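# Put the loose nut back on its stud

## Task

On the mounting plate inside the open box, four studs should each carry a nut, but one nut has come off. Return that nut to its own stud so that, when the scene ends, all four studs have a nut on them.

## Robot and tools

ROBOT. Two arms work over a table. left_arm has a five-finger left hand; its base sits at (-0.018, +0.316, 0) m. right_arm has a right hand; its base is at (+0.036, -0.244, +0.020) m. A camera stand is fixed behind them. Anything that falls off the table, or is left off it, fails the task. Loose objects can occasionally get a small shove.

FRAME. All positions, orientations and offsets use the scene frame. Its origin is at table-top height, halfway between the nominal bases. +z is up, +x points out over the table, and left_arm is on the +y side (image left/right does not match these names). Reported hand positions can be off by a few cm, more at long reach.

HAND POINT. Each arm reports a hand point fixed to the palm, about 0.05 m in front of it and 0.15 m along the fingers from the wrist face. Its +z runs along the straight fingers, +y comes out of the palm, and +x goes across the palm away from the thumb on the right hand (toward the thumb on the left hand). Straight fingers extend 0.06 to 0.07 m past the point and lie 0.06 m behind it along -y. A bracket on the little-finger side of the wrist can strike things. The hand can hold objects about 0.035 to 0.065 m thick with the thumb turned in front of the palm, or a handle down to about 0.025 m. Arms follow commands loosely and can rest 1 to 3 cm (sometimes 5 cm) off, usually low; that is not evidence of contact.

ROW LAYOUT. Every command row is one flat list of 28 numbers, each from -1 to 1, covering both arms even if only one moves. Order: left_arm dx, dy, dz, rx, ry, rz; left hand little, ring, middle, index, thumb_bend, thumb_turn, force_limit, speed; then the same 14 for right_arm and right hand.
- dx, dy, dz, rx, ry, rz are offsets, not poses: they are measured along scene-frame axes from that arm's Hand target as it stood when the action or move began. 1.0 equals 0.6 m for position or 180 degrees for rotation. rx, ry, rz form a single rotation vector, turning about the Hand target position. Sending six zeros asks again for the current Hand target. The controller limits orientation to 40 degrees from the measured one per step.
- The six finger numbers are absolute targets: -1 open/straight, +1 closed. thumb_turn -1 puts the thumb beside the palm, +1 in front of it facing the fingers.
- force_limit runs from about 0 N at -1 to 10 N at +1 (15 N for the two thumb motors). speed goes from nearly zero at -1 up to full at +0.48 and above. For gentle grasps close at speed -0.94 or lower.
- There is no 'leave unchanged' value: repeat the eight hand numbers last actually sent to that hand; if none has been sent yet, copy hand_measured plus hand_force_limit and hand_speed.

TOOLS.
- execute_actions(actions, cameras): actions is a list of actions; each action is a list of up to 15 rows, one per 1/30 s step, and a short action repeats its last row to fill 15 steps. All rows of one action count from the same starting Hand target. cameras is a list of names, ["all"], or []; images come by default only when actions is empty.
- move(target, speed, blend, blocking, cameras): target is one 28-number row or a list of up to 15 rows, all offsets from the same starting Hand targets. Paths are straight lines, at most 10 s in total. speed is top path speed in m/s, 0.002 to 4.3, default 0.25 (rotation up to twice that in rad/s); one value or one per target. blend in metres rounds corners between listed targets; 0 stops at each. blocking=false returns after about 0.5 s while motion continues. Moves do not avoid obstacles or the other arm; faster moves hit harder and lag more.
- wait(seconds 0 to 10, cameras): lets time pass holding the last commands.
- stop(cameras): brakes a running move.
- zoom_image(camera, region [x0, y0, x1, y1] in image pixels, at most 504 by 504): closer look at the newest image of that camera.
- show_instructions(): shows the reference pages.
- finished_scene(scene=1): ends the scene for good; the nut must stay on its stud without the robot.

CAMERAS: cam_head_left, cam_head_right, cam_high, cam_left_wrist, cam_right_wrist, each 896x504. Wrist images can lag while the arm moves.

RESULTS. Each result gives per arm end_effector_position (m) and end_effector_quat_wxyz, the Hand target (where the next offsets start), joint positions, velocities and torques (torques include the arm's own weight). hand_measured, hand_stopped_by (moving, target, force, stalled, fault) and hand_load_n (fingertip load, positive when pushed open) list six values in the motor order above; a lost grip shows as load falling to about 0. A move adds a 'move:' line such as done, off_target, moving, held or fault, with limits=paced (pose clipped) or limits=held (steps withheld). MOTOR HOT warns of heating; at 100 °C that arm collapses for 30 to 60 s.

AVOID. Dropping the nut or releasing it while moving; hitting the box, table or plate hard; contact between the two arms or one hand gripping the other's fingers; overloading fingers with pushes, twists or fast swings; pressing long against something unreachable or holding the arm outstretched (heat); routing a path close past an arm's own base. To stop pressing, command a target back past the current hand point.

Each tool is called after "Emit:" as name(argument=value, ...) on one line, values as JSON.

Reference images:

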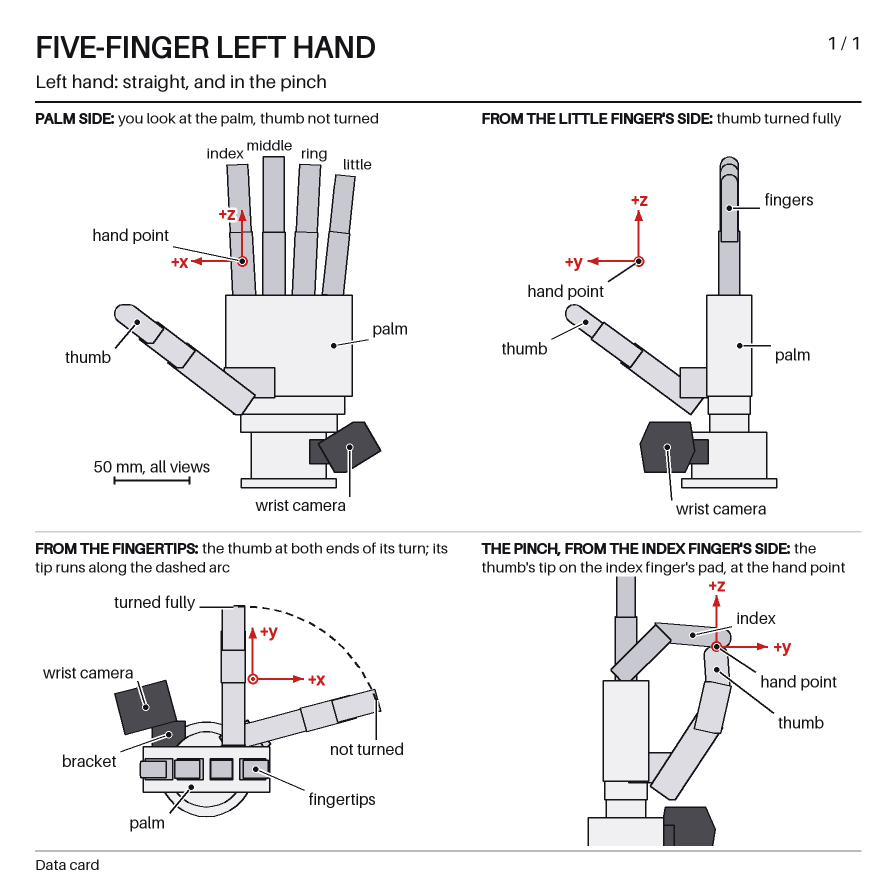

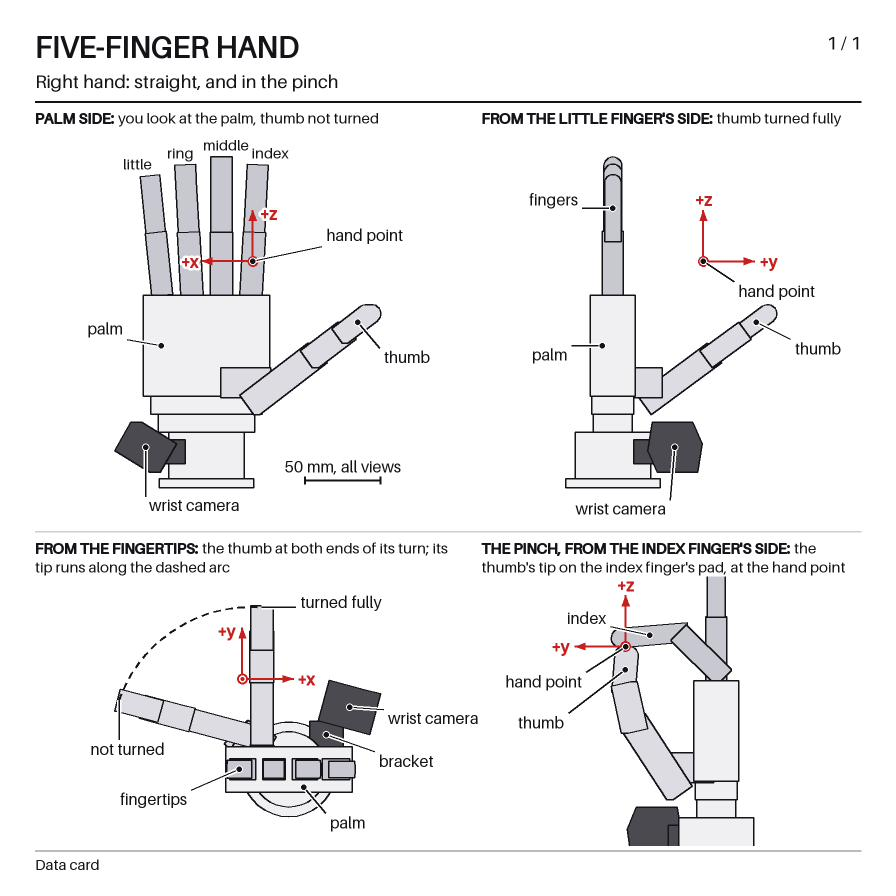

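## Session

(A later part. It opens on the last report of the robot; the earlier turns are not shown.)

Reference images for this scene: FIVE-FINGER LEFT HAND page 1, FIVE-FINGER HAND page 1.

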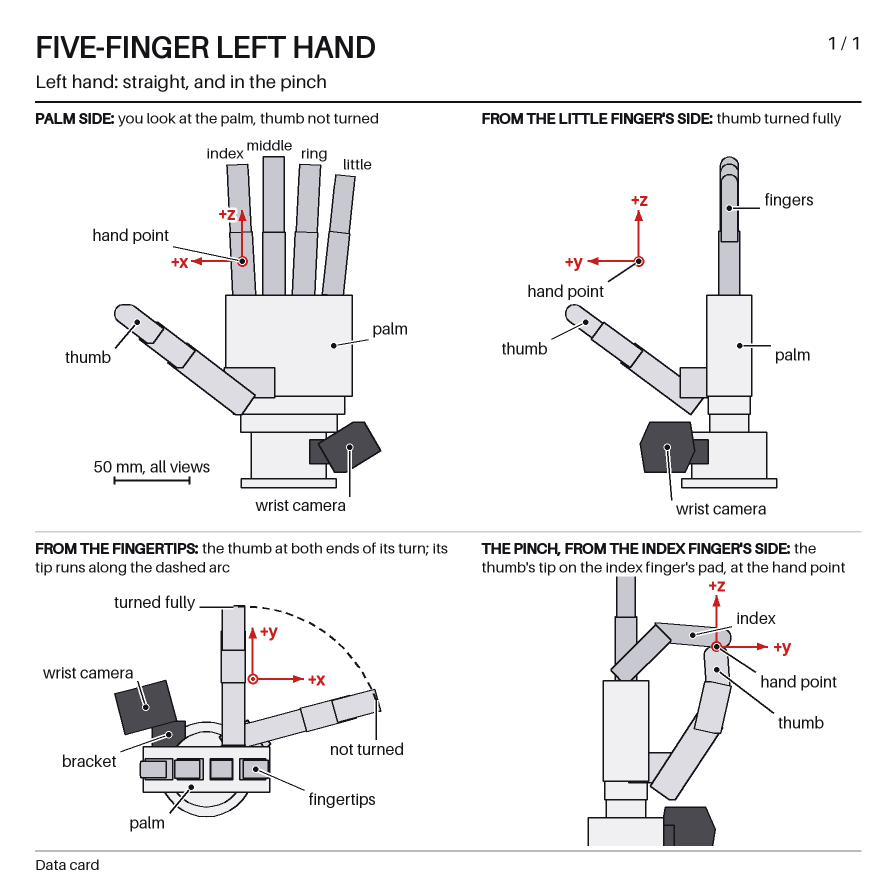

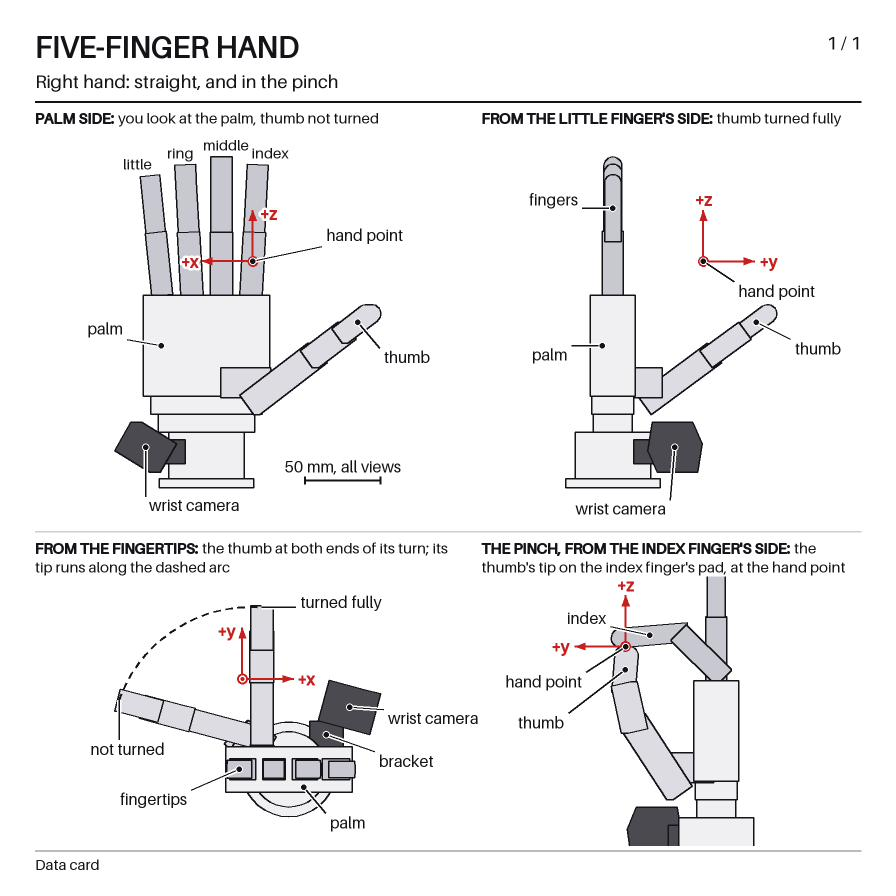

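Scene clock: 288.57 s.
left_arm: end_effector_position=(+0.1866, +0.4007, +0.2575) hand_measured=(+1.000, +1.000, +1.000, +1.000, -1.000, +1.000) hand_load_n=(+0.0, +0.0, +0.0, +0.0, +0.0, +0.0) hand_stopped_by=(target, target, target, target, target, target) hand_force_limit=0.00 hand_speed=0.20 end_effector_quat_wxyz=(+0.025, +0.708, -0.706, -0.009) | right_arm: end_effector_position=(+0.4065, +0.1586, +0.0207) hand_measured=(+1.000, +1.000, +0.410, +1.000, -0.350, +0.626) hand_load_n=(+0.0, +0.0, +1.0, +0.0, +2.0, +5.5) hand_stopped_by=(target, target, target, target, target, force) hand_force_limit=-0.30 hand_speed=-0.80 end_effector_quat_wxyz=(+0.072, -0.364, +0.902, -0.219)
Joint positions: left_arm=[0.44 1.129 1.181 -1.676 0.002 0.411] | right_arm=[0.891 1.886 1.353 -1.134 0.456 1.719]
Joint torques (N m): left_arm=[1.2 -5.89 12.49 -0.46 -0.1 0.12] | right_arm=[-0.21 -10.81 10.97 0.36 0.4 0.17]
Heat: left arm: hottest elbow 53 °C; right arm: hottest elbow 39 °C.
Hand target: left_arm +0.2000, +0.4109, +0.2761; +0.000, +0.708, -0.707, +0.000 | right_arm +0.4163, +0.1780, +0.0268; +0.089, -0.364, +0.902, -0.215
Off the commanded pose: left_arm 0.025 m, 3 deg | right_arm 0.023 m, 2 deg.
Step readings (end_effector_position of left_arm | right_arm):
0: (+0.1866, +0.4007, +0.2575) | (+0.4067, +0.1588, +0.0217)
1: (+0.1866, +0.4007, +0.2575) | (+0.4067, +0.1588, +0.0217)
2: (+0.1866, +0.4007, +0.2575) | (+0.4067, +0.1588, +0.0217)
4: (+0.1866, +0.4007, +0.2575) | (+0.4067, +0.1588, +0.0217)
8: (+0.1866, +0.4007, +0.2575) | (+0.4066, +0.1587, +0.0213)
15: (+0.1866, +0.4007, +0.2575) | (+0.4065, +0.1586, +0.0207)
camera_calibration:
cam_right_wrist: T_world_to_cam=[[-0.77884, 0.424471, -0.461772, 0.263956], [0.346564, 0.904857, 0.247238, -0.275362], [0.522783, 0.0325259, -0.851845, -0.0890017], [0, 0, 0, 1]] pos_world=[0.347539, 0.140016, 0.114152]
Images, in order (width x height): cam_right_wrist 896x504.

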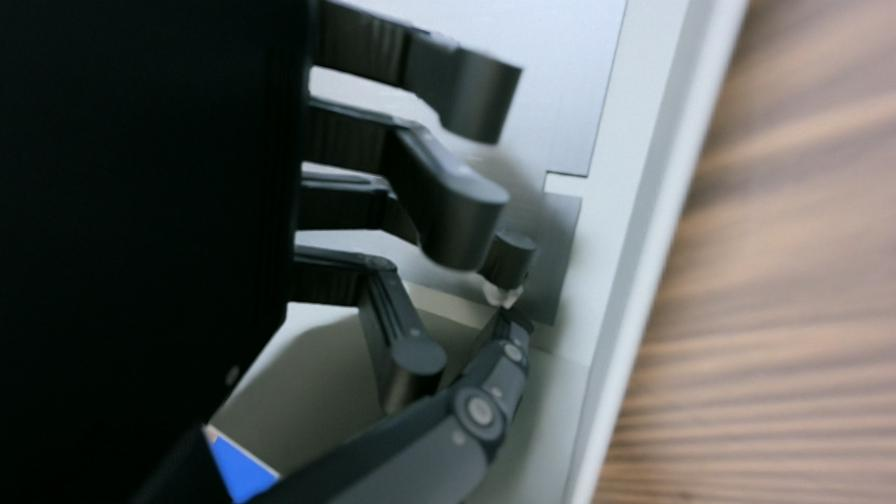

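Emit:
execute_actions(actions=[[[0,0,0,0,0,0,1,1,1,1,-1,1,0,0.2,0.0008,-0.0006,0.0005,-0.0005,-0.0006,0,1,1,0.41,1,-0.35,0.7,-0.3,-0.8]]], cameras=["cam_right_wrist"])

Emit:
zoom_image(camera="cam_right_wrist", region=[460, 240, 580, 340])

Emit:
zoom_image(camera="cam_right_wrist", region=[492, 280, 516, 304])

Scene clock: 289.97 s.
left_arm: end_effector_position=(+0.1866, +0.4007, +0.2575) hand_measured=(+1.000, +1.000, +1.000, +1.000, -1.000, +1.000) hand_load_n=(+0.0, +0.0, +0.0, +0.0, +0.0, +0.0) hand_stopped_by=(target, target, target, target, target, target) hand_force_limit=0.00 hand_speed=0.20 end_effector_quat_wxyz=(+0.025, +0.708, -0.706, -0.009) | right_arm: end_effector_position=(+0.4070, +0.1583, +0.0208) hand_measured=(+1.000, +1.000, +0.410, +1.000, -0.350, +0.626) hand_load_n=(+0.0, +0.0, +1.0, +0.0, +2.0, +5.5) hand_stopped_by=(target, target, target, target, target, force) hand_force_limit=-0.30 hand_speed=-0.80 end_effector_quat_wxyz=(+0.073, -0.364, +0.902, -0.220)
Joint positions: left_arm=[0.44 1.129 1.181 -1.676 0.002 0.411] | right_arm=[0.891 1.886 1.353 -1.134 0.459 1.719]
Joint torques (N m): left_arm=[1.38 -6.07 12.53 -0.32 -0.11 0] | right_arm=[-0.21 -10.81 11 0.32 0.4 0.17]
Heat: left arm: hottest elbow 53 °C; right arm: hottest elbow 39 °C.
Hand target: left_arm +0.2000, +0.4109, +0.2761; +0.000, +0.708, -0.707, +0.000 | right_arm +0.4168, +0.1776, +0.0271; +0.089, -0.364, +0.902, -0.216
Off the commanded pose: left_arm 0.025 m, 3 deg | right_arm 0.023 m, 2 deg.
Step readings (end_effector_position of left_arm | right_arm):
0: (+0.1866, +0.4007, +0.2575) | (+0.4065, +0.1586, +0.0207)
1: (+0.1866, +0.4007, +0.2575) | (+0.4065, +0.1586, +0.0207)
2: (+0.1866, +0.4007, +0.2575) | (+0.4068, +0.1584, +0.0208)
4: (+0.1866, +0.4007, +0.2575) | (+0.4068, +0.1584, +0.0208)
8: (+0.1866, +0.4007, +0.2575) | (+0.4070, +0.1583, +0.0208)
15: (+0.1866, +0.4007, +0.2575) | (+0.4070, +0.1583, +0.0208)
camera_calibration:
cam_right_wrist: T_world_to_cam=[[-0.777904, 0.423307, -0.464409, 0.264424], [0.345686, 0.905454, 0.24628, -0.274953], [0.524754, 0.0310419, -0.850688, -0.0897613], [0, 0, 0, 1]] pos_world=[0.347846, 0.139811, 0.114157]
Images, in order (width x height): cam_right_wrist 896x504.

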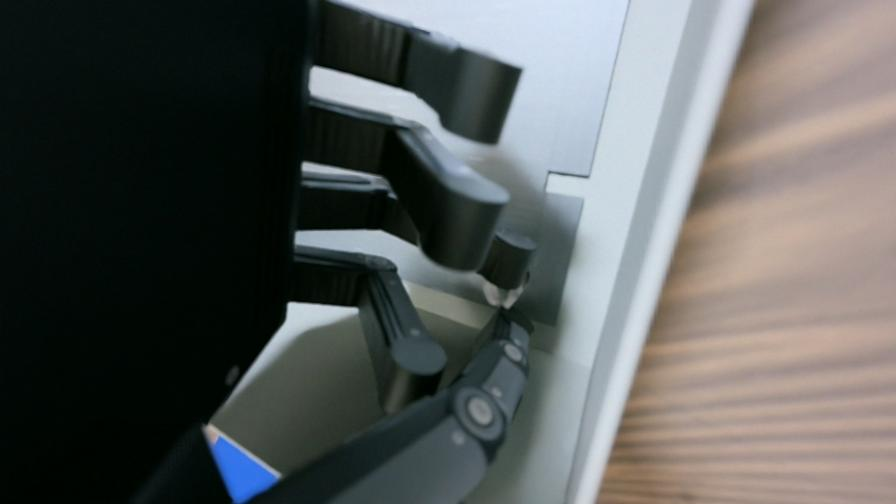

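Scaled by 4.200 from the camera's 896x504 image, which has a finer 1280x720 frame.

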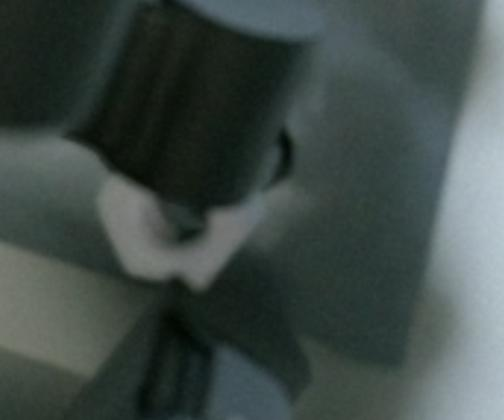

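Scaled by 21.000 from the camera's 896x504 image, which has a finer 1280x720 frame.

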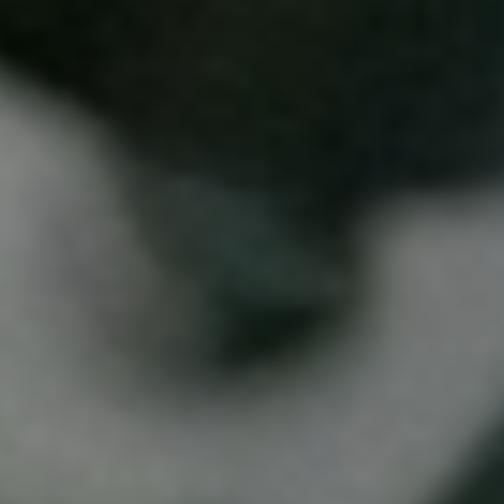

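Emit:
execute_actions(actions=[[[0,0,0,0,0,0,1,1,1,1,-1,1,0,0.2,0,0,-0.0012,0,0,0,1,1,0.41,1,-0.35,0.7,-0.3,-0.8],[0,0,0,0,0,0,1,1,1,1,-1,1,0,0.2,0,0,-0.0025,0,0,0,1,1,0.41,1,-0.35,0.7,-0.3,-0.8]]], cameras=["cam_right_wrist"])

Emit:
zoom_image(camera="cam_right_wrist", region=[460, 240, 580, 340])

Emit:
zoom_image(camera="cam_right_wrist", region=[492, 280, 516, 304])

Scene clock: 291.17 s.
left_arm: end_effector_position=(+0.1866, +0.4007, +0.2575) hand_measured=(+1.000, +1.000, +1.000, +1.000, -1.000, +1.000) hand_load_n=(+0.0, +0.0, +0.0, +0.0, +0.0, +0.0) hand_stopped_by=(target, target, target, target, target, target) hand_force_limit=0.00 hand_speed=0.20 end_effector_quat_wxyz=(+0.025, +0.708, -0.706, -0.009) | right_arm: end_effector_position=(+0.4069, +0.1581, +0.0200) hand_measured=(+1.000, +1.000, +0.410, +1.000, -0.350, +0.626) hand_load_n=(+0.0, +0.0, +1.0, +0.0, +2.0, +5.5) hand_stopped_by=(target, target, target, target, target, force) hand_force_limit=-0.30 hand_speed=-0.80 end_effector_quat_wxyz=(+0.072, -0.365, +0.902, -0.221)
Joint positions: left_arm=[0.44 1.129 1.181 -1.676 0.002 0.411] | right_arm=[0.891 1.887 1.353 -1.134 0.459 1.719]
Joint torques (N m): left_arm=[0.26 -6.3 12.38 -0.51 -0.1 0.06] | right_arm=[-0.15 -10.81 10.89 0.44 0.4 0.17]
Heat: left arm: hottest elbow 54 °C; right arm: hottest elbow 39 °C.
Hand target: left_arm +0.2000, +0.4109, +0.2761; +0.000, +0.708, -0.707, +0.000 | right_arm +0.4168, +0.1776, +0.0257; +0.089, -0.364, +0.902, -0.216
Off the commanded pose: left_arm 0.025 m, 3 deg | right_arm 0.023 m, 2 deg.
Step readings (end_effector_position of left_arm | right_arm):
0: (+0.1866, +0.4007, +0.2575) | (+0.4070, +0.1583, +0.0208)
1: (+0.1866, +0.4007, +0.2575) | (+0.4070, +0.1583, +0.0208)
2: (+0.1866, +0.4007, +0.2575) | (+0.4070, +0.1583, +0.0208)
4: (+0.1866, +0.4007, +0.2575) | (+0.4070, +0.1583, +0.0208)
8: (+0.1866, +0.4007, +0.2575) | (+0.4069, +0.1582, +0.0204)
15: (+0.1866, +0.4007, +0.2575) | (+0.4069, +0.1581, +0.0200)
camera_calibration:
cam_right_wrist: T_world_to_cam=[[-0.778346, 0.422733, -0.464193, 0.264271], [0.345884, 0.905756, 0.244888, -0.274604], [0.523968, 0.0300509, -0.851208, -0.0898295], [0, 0, 0, 1]] pos_world=[0.347743, 0.139707, 0.113457]
Images, in order (width x height): cam_right_wrist 896x504.

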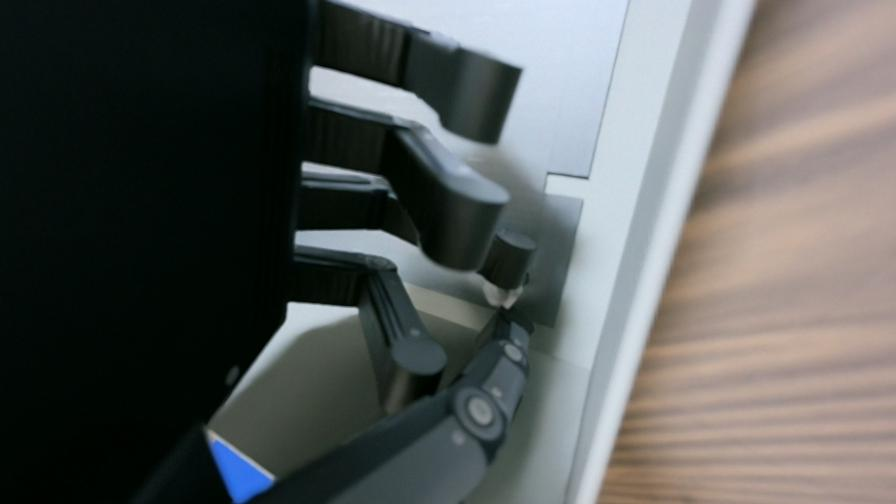

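Scaled by 4.200 from the camera's 896x504 image, which has a finer 1280x720 frame.

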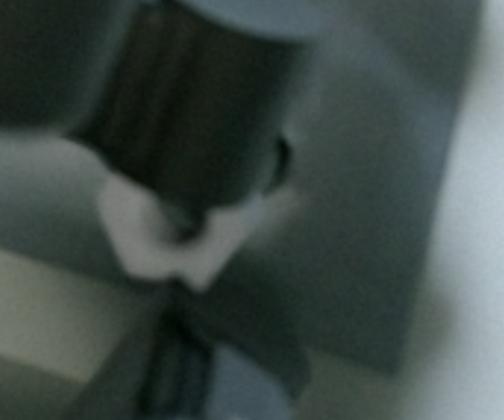

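Scaled by 21.000 from the camera's 896x504 image, which has a finer 1280x720 frame.

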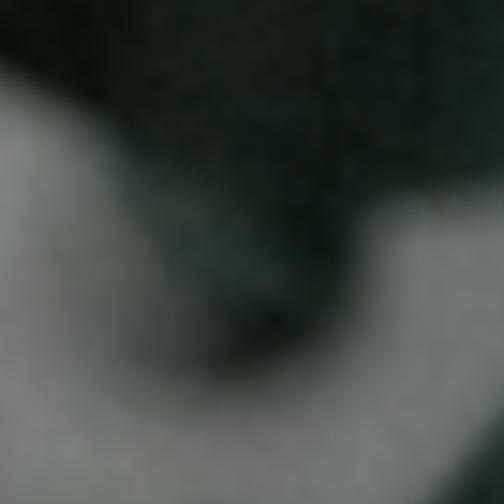

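Emit:
execute_actions(actions=[[[0,0,0,0,0,0,1,1,1,1,-1,1,0,0.2,0,0,-0.0012,0,0,0,1,1,0.41,1,-0.35,0.7,-0.3,-0.8],[0,0,0,0,0,0,1,1,1,1,-1,1,0,0.2,0,0,-0.0022,0,0,0,1,1,0.41,1,-0.35,0.7,-0.3,-0.8]]], cameras=["cam_right_wrist"])

Emit:
zoom_image(camera="cam_right_wrist", region=[460, 240, 580, 340])

Emit:
zoom_image(camera="cam_right_wrist", region=[492, 280, 516, 304])

Scene clock: 292.60 s.
left_arm: end_effector_position=(+0.1866, +0.4007, +0.2575) hand_measured=(+1.000, +1.000, +1.000, +1.000, -1.000, +1.000) hand_load_n=(+0.0, +0.0, +0.0, +0.0, +0.0, +0.0) hand_stopped_by=(target, target, target, target, target, target) hand_force_limit=0.00 hand_speed=0.20 end_effector_quat_wxyz=(+0.025, +0.708, -0.706, -0.009) | right_arm: end_effector_position=(+0.4068, +0.1580, +0.0194) hand_measured=(+1.000, +1.000, +0.410, +1.000, -0.350, +0.626) hand_load_n=(+0.0, +0.0, +0.0, +0.0, +0.0, +0.5) hand_stopped_by=(target, target, target, target, target, force) hand_force_limit=-0.30 hand_speed=-0.80 end_effector_quat_wxyz=(+0.072, -0.365, +0.902, -0.221)
Joint positions: left_arm=[0.44 1.129 1.181 -1.676 0.002 0.411] | right_arm=[0.891 1.888 1.353 -1.134 0.459 1.719]
Joint torques (N m): left_arm=[0.44 -6.3 12.59 -0.57 -0.09 0.08] | right_arm=[-0.15 -10.81 10.77 0.55 0.4 0.17]
Heat: left arm: hottest elbow 54 °C; right arm: hottest elbow 39 °C.
Hand target: left_arm +0.2000, +0.4109, +0.2761; +0.000, +0.708, -0.707, +0.000 | right_arm +0.4168, +0.1777, +0.0244; +0.089, -0.364, +0.902, -0.216
Off the commanded pose: left_arm 0.025 m, 3 deg | right_arm 0.023 m, 2 deg.
Step readings (end_effector_position of left_arm | right_arm):
0: (+0.1866, +0.4007, +0.2575) | (+0.4069, +0.1581, +0.0200)
1: (+0.1866, +0.4007, +0.2575) | (+0.4069, +0.1581, +0.0200)
2: (+0.1866, +0.4007, +0.2575) | (+0.4069, +0.1581, +0.0200)
4: (+0.1866, +0.4007, +0.2575) | (+0.4069, +0.1581, +0.0200)
8: (+0.1866, +0.4007, +0.2575) | (+0.4068, +0.1580, +0.0196)
15: (+0.1866, +0.4007, +0.2575) | (+0.4068, +0.1580, +0.0194)
camera_calibration:
cam_right_wrist: T_world_to_cam=[[-0.778663, 0.422326, -0.464031, 0.264141], [0.346079, 0.905972, 0.243813, -0.27443], [0.523367, 0.0292565, -0.851605, -0.0899749], [0, 0, 0, 1]] pos_world=[0.347741, 0.139705, 0.112856]
Images, in order (width x height): cam_right_wrist 896x504.

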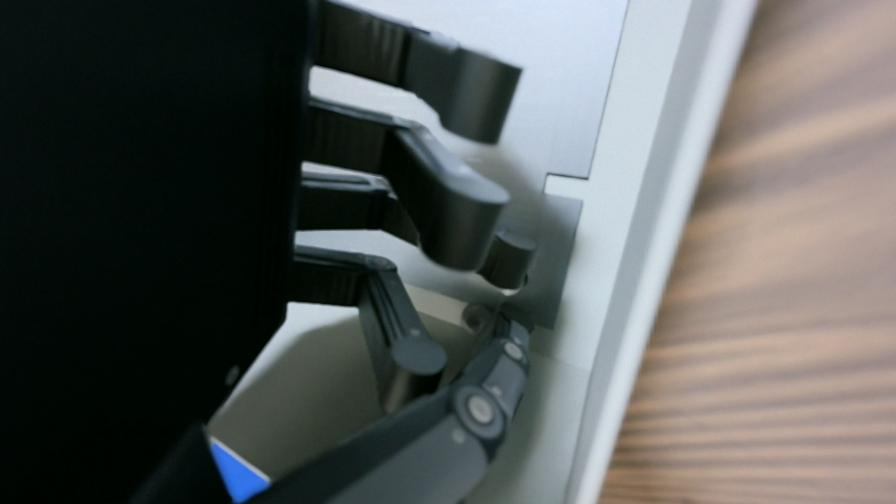

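Scaled by 4.200 from the camera's 896x504 image, which has a finer 1280x720 frame.

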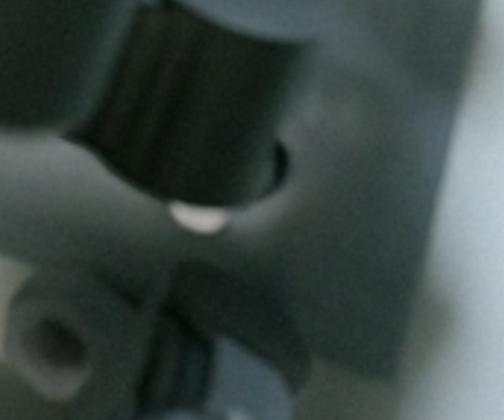

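Scaled by 21.000 from the camera's 896x504 image, which has a finer 1280x720 frame.

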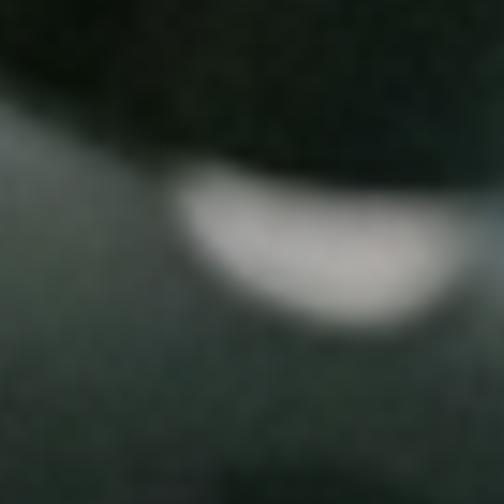

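Emit:
move(target=[0,0,0,0,0,0,1,1,1,1,-1,1,0,0.2,0.007,0.008,0.06,0.0141,-0.0114,0,1,1,0.41,1,-0.35,0.7,-0.3,-0.8], speed=0.06, cameras=["cam_right_wrist"])

Emit:
zoom_image(camera="cam_right_wrist", region=[420, 220, 600, 370])

Scene clock: 294.40 s.
left_arm: end_effector_position=(+0.1866, +0.4007, +0.2575) hand_measured=(+1.000, +1.000, +1.000, +1.000, -1.000, +1.000) hand_load_n=(+0.0, +0.0, +0.0, +0.5, +0.0, +0.0) hand_stopped_by=(target, target, target, target, target, target) hand_force_limit=0.00 hand_speed=0.20 end_effector_quat_wxyz=(+0.025, +0.708, -0.706, -0.009) | right_arm: end_effector_position=(+0.4088, +0.1605, +0.0331) hand_measured=(+1.000, +1.000, +0.410, +1.000, -0.350, +0.626) hand_load_n=(+0.0, +0.0, +0.0, +0.0, +0.0, +0.0) hand_stopped_by=(target, target, target, target, target, force) hand_force_limit=-0.30 hand_speed=-0.80 end_effector_quat_wxyz=(+0.083, -0.362, +0.903, -0.215)
Joint positions: left_arm=[0.44 1.129 1.181 -1.676 0.002 0.411] | right_arm=[0.891 1.862 1.353 -1.134 0.459 1.719]
Joint torques (N m): left_arm=[0.73 -5.83 12.55 -0.58 -0.1 0.1] | right_arm=[-0.21 -13.33 11.28 0.2 0.39 0.17]
Heat: left arm: hottest elbow 54 °C; right arm: hottest elbow 39 °C.
Hand target: left_arm +0.2000, +0.4109, +0.2761; +0.000, +0.708, -0.707, +0.000 | right_arm +0.4210, +0.1825, +0.0604; +0.114, -0.358, +0.904, -0.202
Off the commanded pose: left_arm 0.025 m, 3 deg | right_arm 0.037 m, 4 deg.
move: off_target (left_arm, right_arm)
camera_calibration:
cam_right_wrist: T_world_to_cam=[[-0.771061, 0.431794, -0.467994, 0.266523], [0.341933, 0.900777, 0.267736, -0.279043], [0.537165, 0.0464181, -0.842199, -0.0881873], [0, 0, 0, 1]] pos_world=[0.348291, 0.140366, 0.12517]
Images, in order (width x height): cam_right_wrist 896x504.

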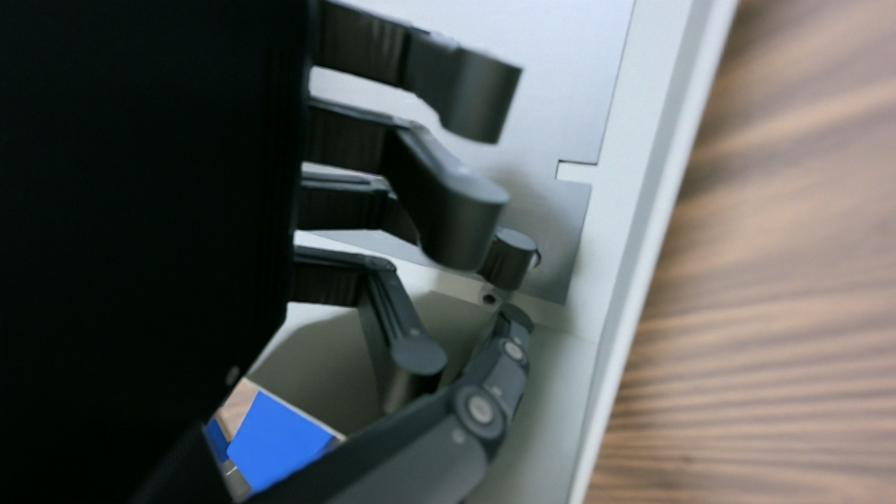

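Scaled by 2.800 from the camera's 896x504 image, which has a finer 1280x720 frame.

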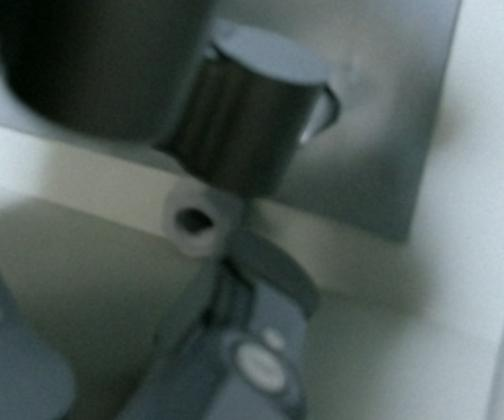

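Emit:
move(target=[0,0,0,0,0,0,1,1,1,1,-1,1,0,0.2,0.006,0.007,0.08,0.014,-0.011,0,1,1,0.41,1,-0.35,0.7,-0.3,-0.8], speed=0.15, cameras=["cam_right_wrist", "cam_head_left", "cam_head_right", "cam_high"])

Emit:
zoom_image(camera="cam_right_wrist", region=[400, 100, 700, 400])

Scene clock: 296.87 s.
left_arm: end_effector_position=(+0.1866, +0.4007, +0.2575) hand_measured=(+1.000, +1.000, +1.000, +1.000, -1.000, +1.000) hand_load_n=(+0.0, +0.0, +0.0, +0.0, +0.0, +0.0) hand_stopped_by=(target, target, target, target, target, target) hand_force_limit=0.00 hand_speed=0.20 end_effector_quat_wxyz=(+0.025, +0.708, -0.706, -0.009) | right_arm: end_effector_position=(+0.4101, +0.1622, +0.0775) hand_measured=(+1.000, +1.000, +0.410, +1.000, -0.350, +0.626) hand_load_n=(+0.0, +0.0, +0.0, -0.5, -0.5, -1.0) hand_stopped_by=(target, target, target, target, target, force) hand_force_limit=-0.30 hand_speed=-0.80 end_effector_quat_wxyz=(+0.101, -0.362, +0.904, -0.205)
Joint positions: left_arm=[0.44 1.129 1.181 -1.676 0.002 0.411] | right_arm=[0.891 1.789 1.371 -1.18 0.46 1.708]
Joint torques (N m): left_arm=[0.44 -5.19 12.46 -0.53 -0.12 0.08] | right_arm=[-0.21 -12.57 12.48 0.36 0.36 0.17]
Heat: left arm: hottest elbow 54 °C; right arm: hottest elbow 39 °C.
Hand target: left_arm +0.2000, +0.4109, +0.2761; +0.000, +0.708, -0.707, +0.000 | right_arm +0.4246, +0.1867, +0.1083; +0.137, -0.352, +0.907, -0.188
Off the commanded pose: left_arm 0.025 m, 3 deg | right_arm 0.042 m, 5 deg.
move: off_target (left_arm, right_arm)
camera_calibration:
cam_right_wrist: T_world_to_cam=[[-0.762637, 0.439342, -0.474724, 0.283383], [0.325561, 0.894909, 0.305201, -0.288135], [0.558923, 0.0782062, -0.825523, -0.0668306], [0, 0, 0, 1]] pos_world=[0.347277, 0.138579, 0.167298]
Images, in order (width x height): cam_head_left 896x504, cam_head_right 896x504, cam_high 896x504, cam_right_wrist 896x504.

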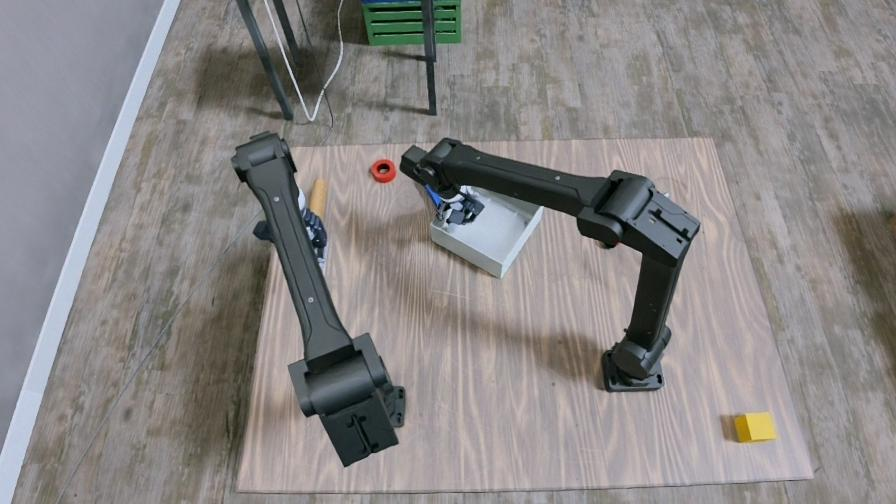

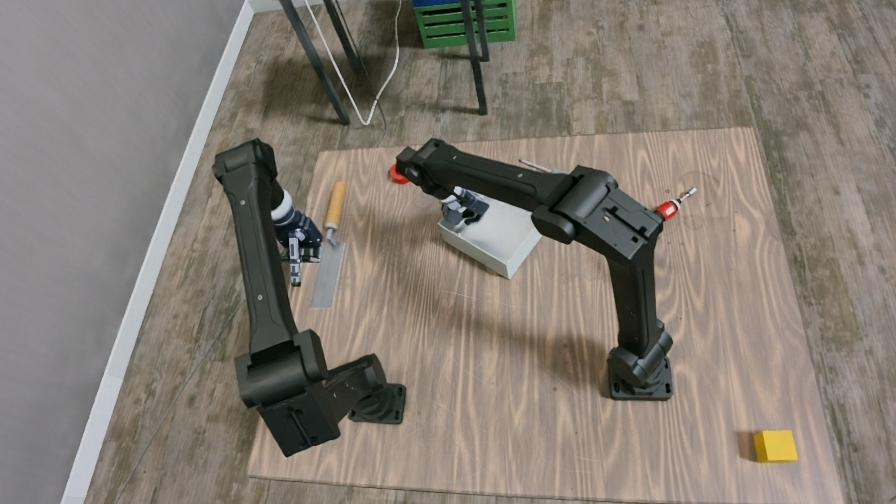

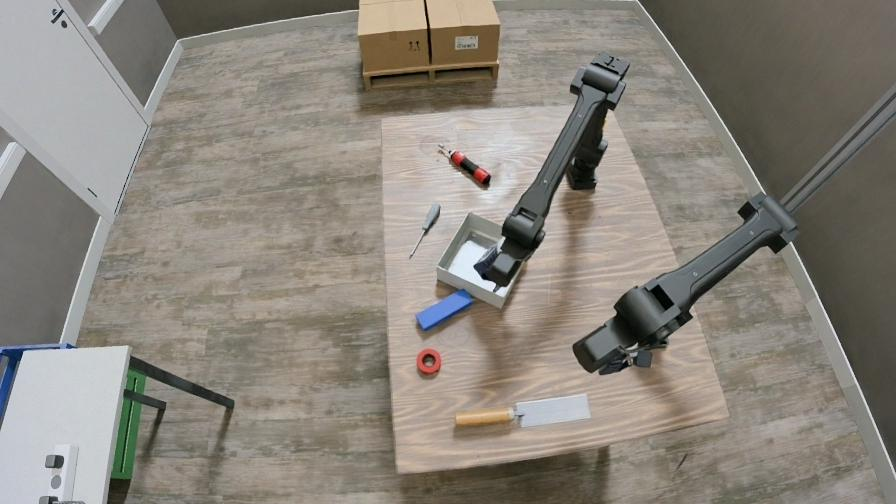

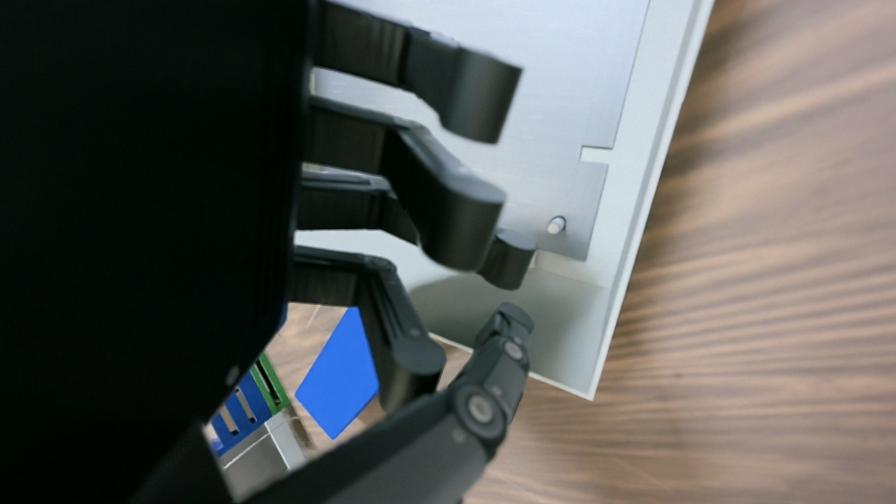

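Scaled by 1.680 from the camera's 896x504 image, which has a finer 1280x720 frame.

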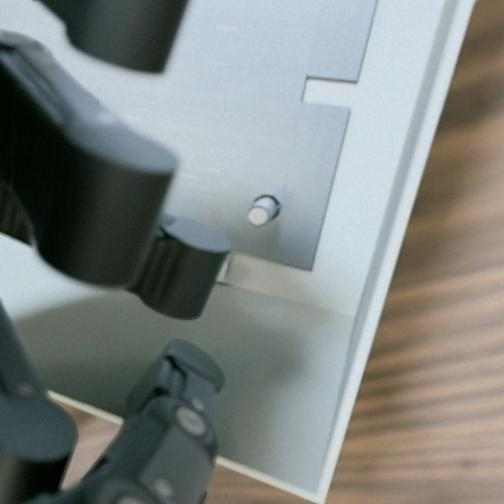

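Emit:
move(target=[0,0,0,0,0,0,1,1,1,1,-1,1,0,0.2,-0.045,-0.09,0,0,0,0,1,1,0.41,1,-0.35,0.7,-0.3,-0.8], speed=0.12, cameras=["cam_right_wrist"])

Emit:
zoom_image(camera="cam_right_wrist", region=[420, 180, 720, 480])

Scene clock: 302.37 s.
left_arm: end_effector_position=(+0.1866, +0.4007, +0.2575) hand_measured=(+1.000, +1.000, +1.000, +1.000, -1.000, +1.000) hand_load_n=(+0.0, +0.0, +0.0, +0.0, +0.0, +0.0) hand_stopped_by=(target, target, target, target, target, target) hand_force_limit=0.00 hand_speed=0.20 end_effector_quat_wxyz=(+0.025, +0.708, -0.706, -0.009) | right_arm: end_effector_position=(+0.3907, +0.1362, +0.0989) hand_measured=(+1.000, +1.000, +0.410, +1.000, -0.350, +0.626) hand_load_n=(+0.0, +0.0, +0.0, +0.0, +0.0, +0.0) hand_stopped_by=(target, target, target, target, target, force) hand_force_limit=-0.30 hand_speed=-0.80 end_effector_quat_wxyz=(+0.125, -0.358, +0.905, -0.192)
Joint positions: left_arm=[0.44 1.129 1.181 -1.676 0.002 0.411] | right_arm=[0.888 1.655 1.246 -1.131 0.46 1.702]
Joint torques (N m): left_arm=[1.38 -5.66 12.55 -0.62 -0.07 0.11] | right_arm=[-2.2 -11.63 7.57 0.87 0.34 -0.01]
Heat: left arm: hottest elbow 54 °C; right arm: hottest elbow 39 °C.
Hand target: left_arm +0.2000, +0.4109, +0.2761; +0.000, +0.708, -0.707, +0.000 | right_arm +0.3977, +0.1327, +0.1083; +0.137, -0.352, +0.907, -0.188
Off the commanded pose: left_arm 0.025 m, 3 deg | right_arm 0.012 m, 2 deg.
move: off_target (left_arm, right_arm)
camera_calibration:
cam_right_wrist: T_world_to_cam=[[-0.747753, 0.457222, -0.48147, 0.282536], [0.311834, 0.882011, 0.353293, -0.262702], [0.586196, 0.114038, -0.802104, -0.0542361], [0, 0, 0, 1]] pos_world=[0.324979, 0.108709, 0.185341]
Images, in order (width x height): cam_right_wrist 896x504.

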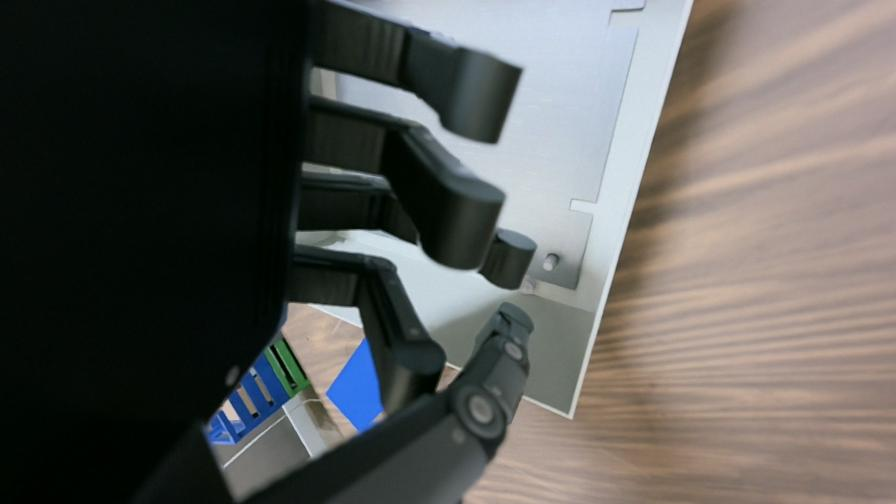

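Scaled by 1.680 from the camera's 896x504 image, which has a finer 1280x720 frame.

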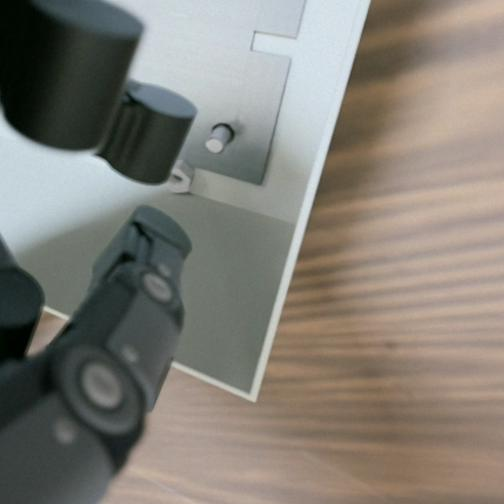

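Emit:
zoom_image(camera="cam_right_wrist", region=[500, 230, 600, 330])

Scaled by 5.040 from the camera's 896x504 image, which has a finer 1280x720 frame.

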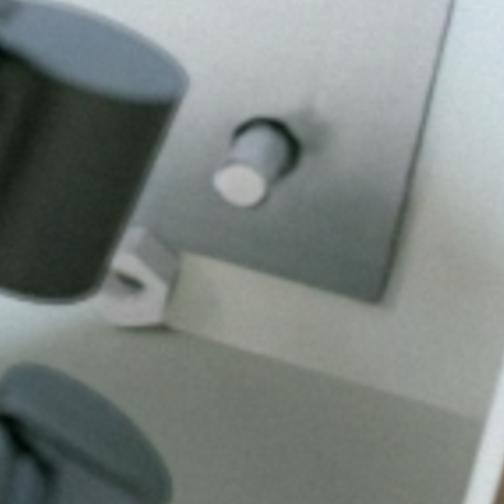

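Emit:
move(target=[[0,0,0,0,0,0,1,1,1,1,-1,1,0,0.2,0,0,0.015,0,0,0,1,1,0.41,1,-0.35,0.45,-0.3,-0.8],[0,0,0,0,0,0,1,1,1,1,-1,1,0,0.2,0.012,0.05,0.015,-0.0423,-0.0028,0.5634,1,1,0.41,1,-0.35,0.45,-0.3,-0.8]], speed=[0.1, 0.3], cameras=["cam_right_wrist", "cam_head_right"])

Scene clock: 311.73 s.
left_arm: end_effector_position=(+0.1866, +0.4007, +0.2575) hand_measured=(+1.000, +1.000, +1.000, +1.000, -1.000, +1.000) hand_load_n=(+0.0, +0.0, +0.0, +0.5, +0.0, +0.0) hand_stopped_by=(target, target, target, target, target, target) hand_force_limit=0.00 hand_speed=0.20 end_effector_quat_wxyz=(+0.025, +0.708, -0.706, -0.009) | right_arm: end_effector_position=(+0.3844, +0.1516, +0.1044) hand_measured=(+1.000, +1.000, +0.410, +1.000, -0.350, +0.450) hand_load_n=(-0.5, +0.0, +0.0, +0.0, +0.0, +0.0) hand_stopped_by=(target, target, target, target, target, target) hand_force_limit=-0.30 hand_speed=-0.80 end_effector_quat_wxyz=(-0.200, +0.933, -0.292, +0.059)
Joint positions: left_arm=[0.44 1.129 1.181 -1.676 0.002 0.411] | right_arm=[0.779 1.667 1.271 -0.762 -0.08 -0.166]
Joint torques (N m): left_arm=[0.5 -5.89 12.36 -0.55 -0.12 0.09] | right_arm=[-2.32 -9.7 13.07 0.81 -0.16 -0.02]
Heat: left arm: hottest elbow 54 °C; right arm: hottest elbow 39 °C.
Hand target: left_arm +0.2000, +0.4109, +0.2761; +0.000, +0.708, -0.707, +0.000 | right_arm +0.4049, +0.1628, +0.1174; -0.215, +0.930, -0.289, +0.067
Off the commanded pose: left_arm 0.025 m, 3 deg | right_arm 0.027 m, 2 deg.
move: off_target (left_arm, right_arm)
camera_calibration:
cam_right_wrist: T_world_to_cam=[[-0.281743, -0.856183, -0.433095, 0.288404], [-0.941615, 0.160005, 0.296241, 0.320993], [-0.184339, 0.491273, -0.851276, 0.19617], [0, 0, 0, 1]] pos_world=[0.41967, 0.099193, 0.19681]
Images, in order (width x height): cam_head_right 896x504, cam_right_wrist 896x504.

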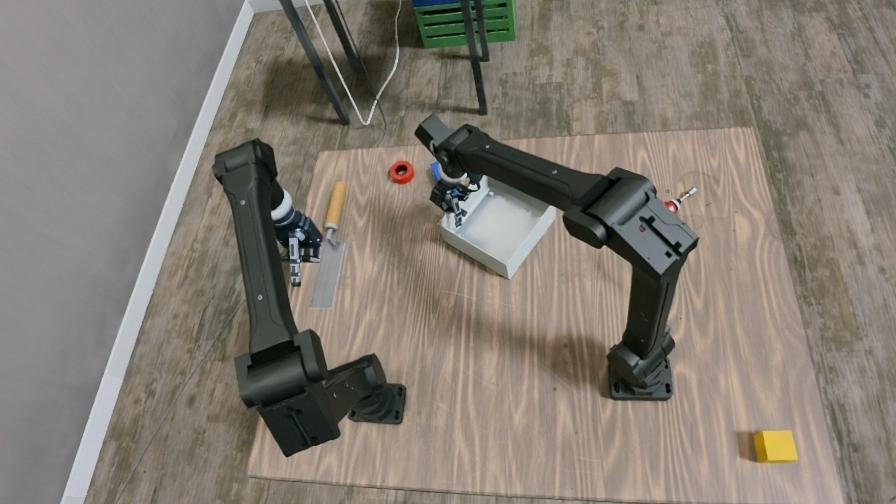

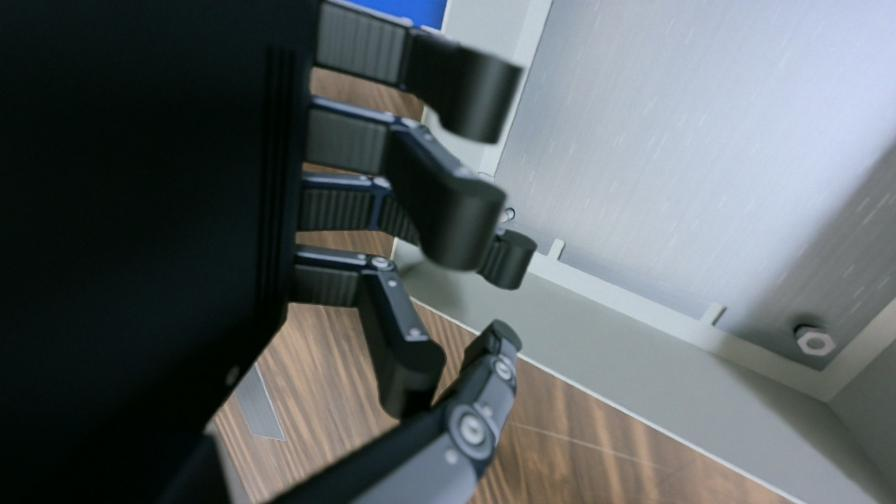

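Emit:
move(target=[0,0,0,0,0,0,1,1,1,1,-1,1,0,0.2,0.044,0.056,0.0,0,0,0,1,1,0.41,1,-0.35,0.45,-0.3,-0.8], speed=0.12, cameras=["cam_right_wrist"])

Emit:
zoom_image(camera="cam_right_wrist", region=[420, 180, 620, 380])

Scene clock: 313.40 s.
left_arm: end_effector_position=(+0.1866, +0.4007, +0.2575) hand_measured=(+1.000, +1.000, +1.000, +1.000, -1.000, +1.000) hand_load_n=(+0.0, +0.0, +0.0, +0.0, +0.0, +0.0) hand_stopped_by=(target, target, target, target, target, target) hand_force_limit=0.00 hand_speed=0.20 end_effector_quat_wxyz=(+0.025, +0.708, -0.706, -0.009) | right_arm: end_effector_position=(+0.4151, +0.1822, +0.1049) hand_measured=(+1.000, +1.000, +0.410, +1.000, -0.350, +0.450) hand_load_n=(+0.0, +0.0, +0.0, +0.0, +0.5, +0.0) hand_stopped_by=(target, target, target, target, target, target) hand_force_limit=-0.30 hand_speed=-0.80 end_effector_quat_wxyz=(-0.200, +0.933, -0.292, +0.060)
Joint positions: left_arm=[0.44 1.129 1.181 -1.676 0.002 0.411] | right_arm=[0.779 1.77 1.412 -0.798 -0.08 -0.166]
Joint torques (N m): left_arm=[0.73 -5.71 12.6 -0.29 -0.09 0.06] | right_arm=[-1.38 -10.99 13.2 0.84 -0.02 0.08]
Heat: left arm: hottest elbow 54 °C; right arm: hottest elbow 39 °C.
Hand target: left_arm +0.2000, +0.4109, +0.2761; +0.000, +0.708, -0.707, +0.000 | right_arm +0.4313, +0.1963, +0.1174; -0.215, +0.930, -0.289, +0.067
Off the commanded pose: left_arm 0.025 m, 3 deg | right_arm 0.025 m, 2 deg.
move: off_target (left_arm, right_arm)
camera_calibration:
cam_right_wrist: T_world_to_cam=[[-0.281246, -0.855612, -0.434544, 0.323263], [-0.941977, 0.159675, 0.295269, 0.345194], [-0.18325, 0.492373, -0.850875, 0.186591], [0, 0, 0, 1]] pos_world=[0.450274, 0.129597, 0.197312]
Images, in order (width x height): cam_right_wrist 896x504.

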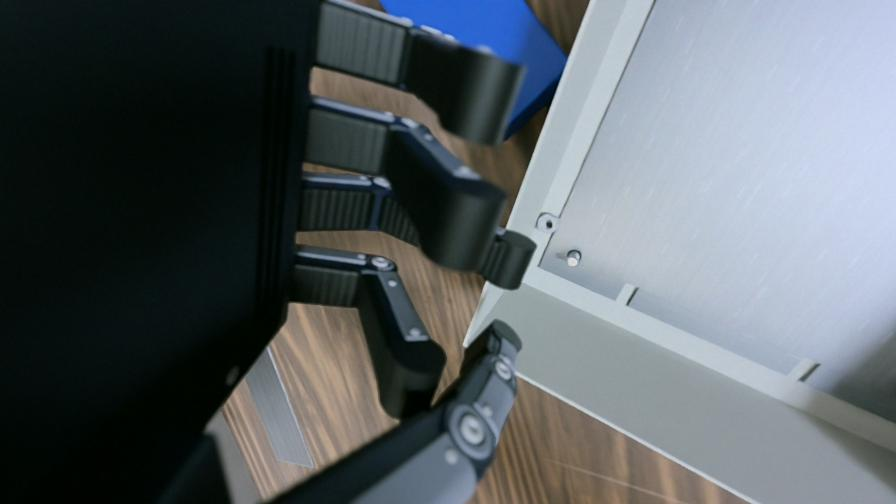

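Scaled by 2.520 from the camera's 896x504 image, which has a finer 1280x720 frame.

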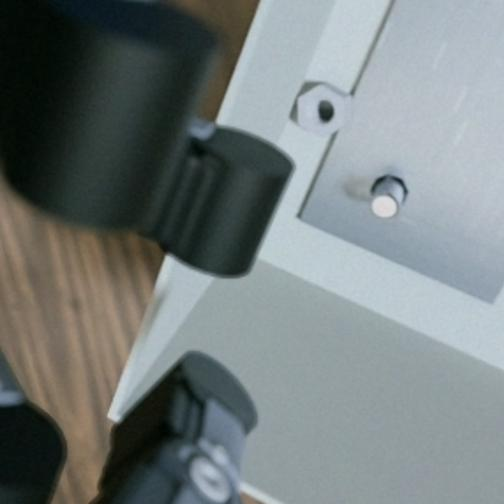

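Emit:
zoom_image(camera="cam_right_wrist", region=[520, 195, 600, 275])

Scaled by 6.300 from the camera's 896x504 image, which has a finer 1280x720 frame.

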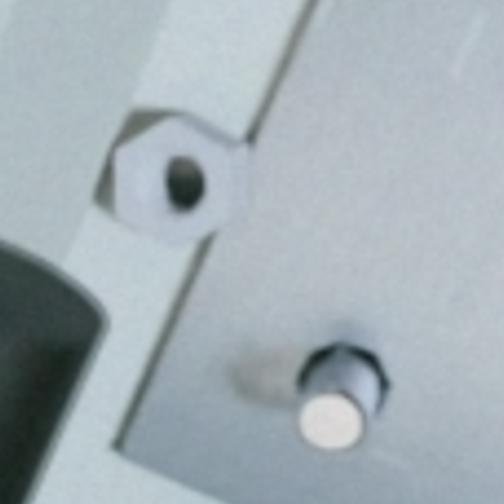

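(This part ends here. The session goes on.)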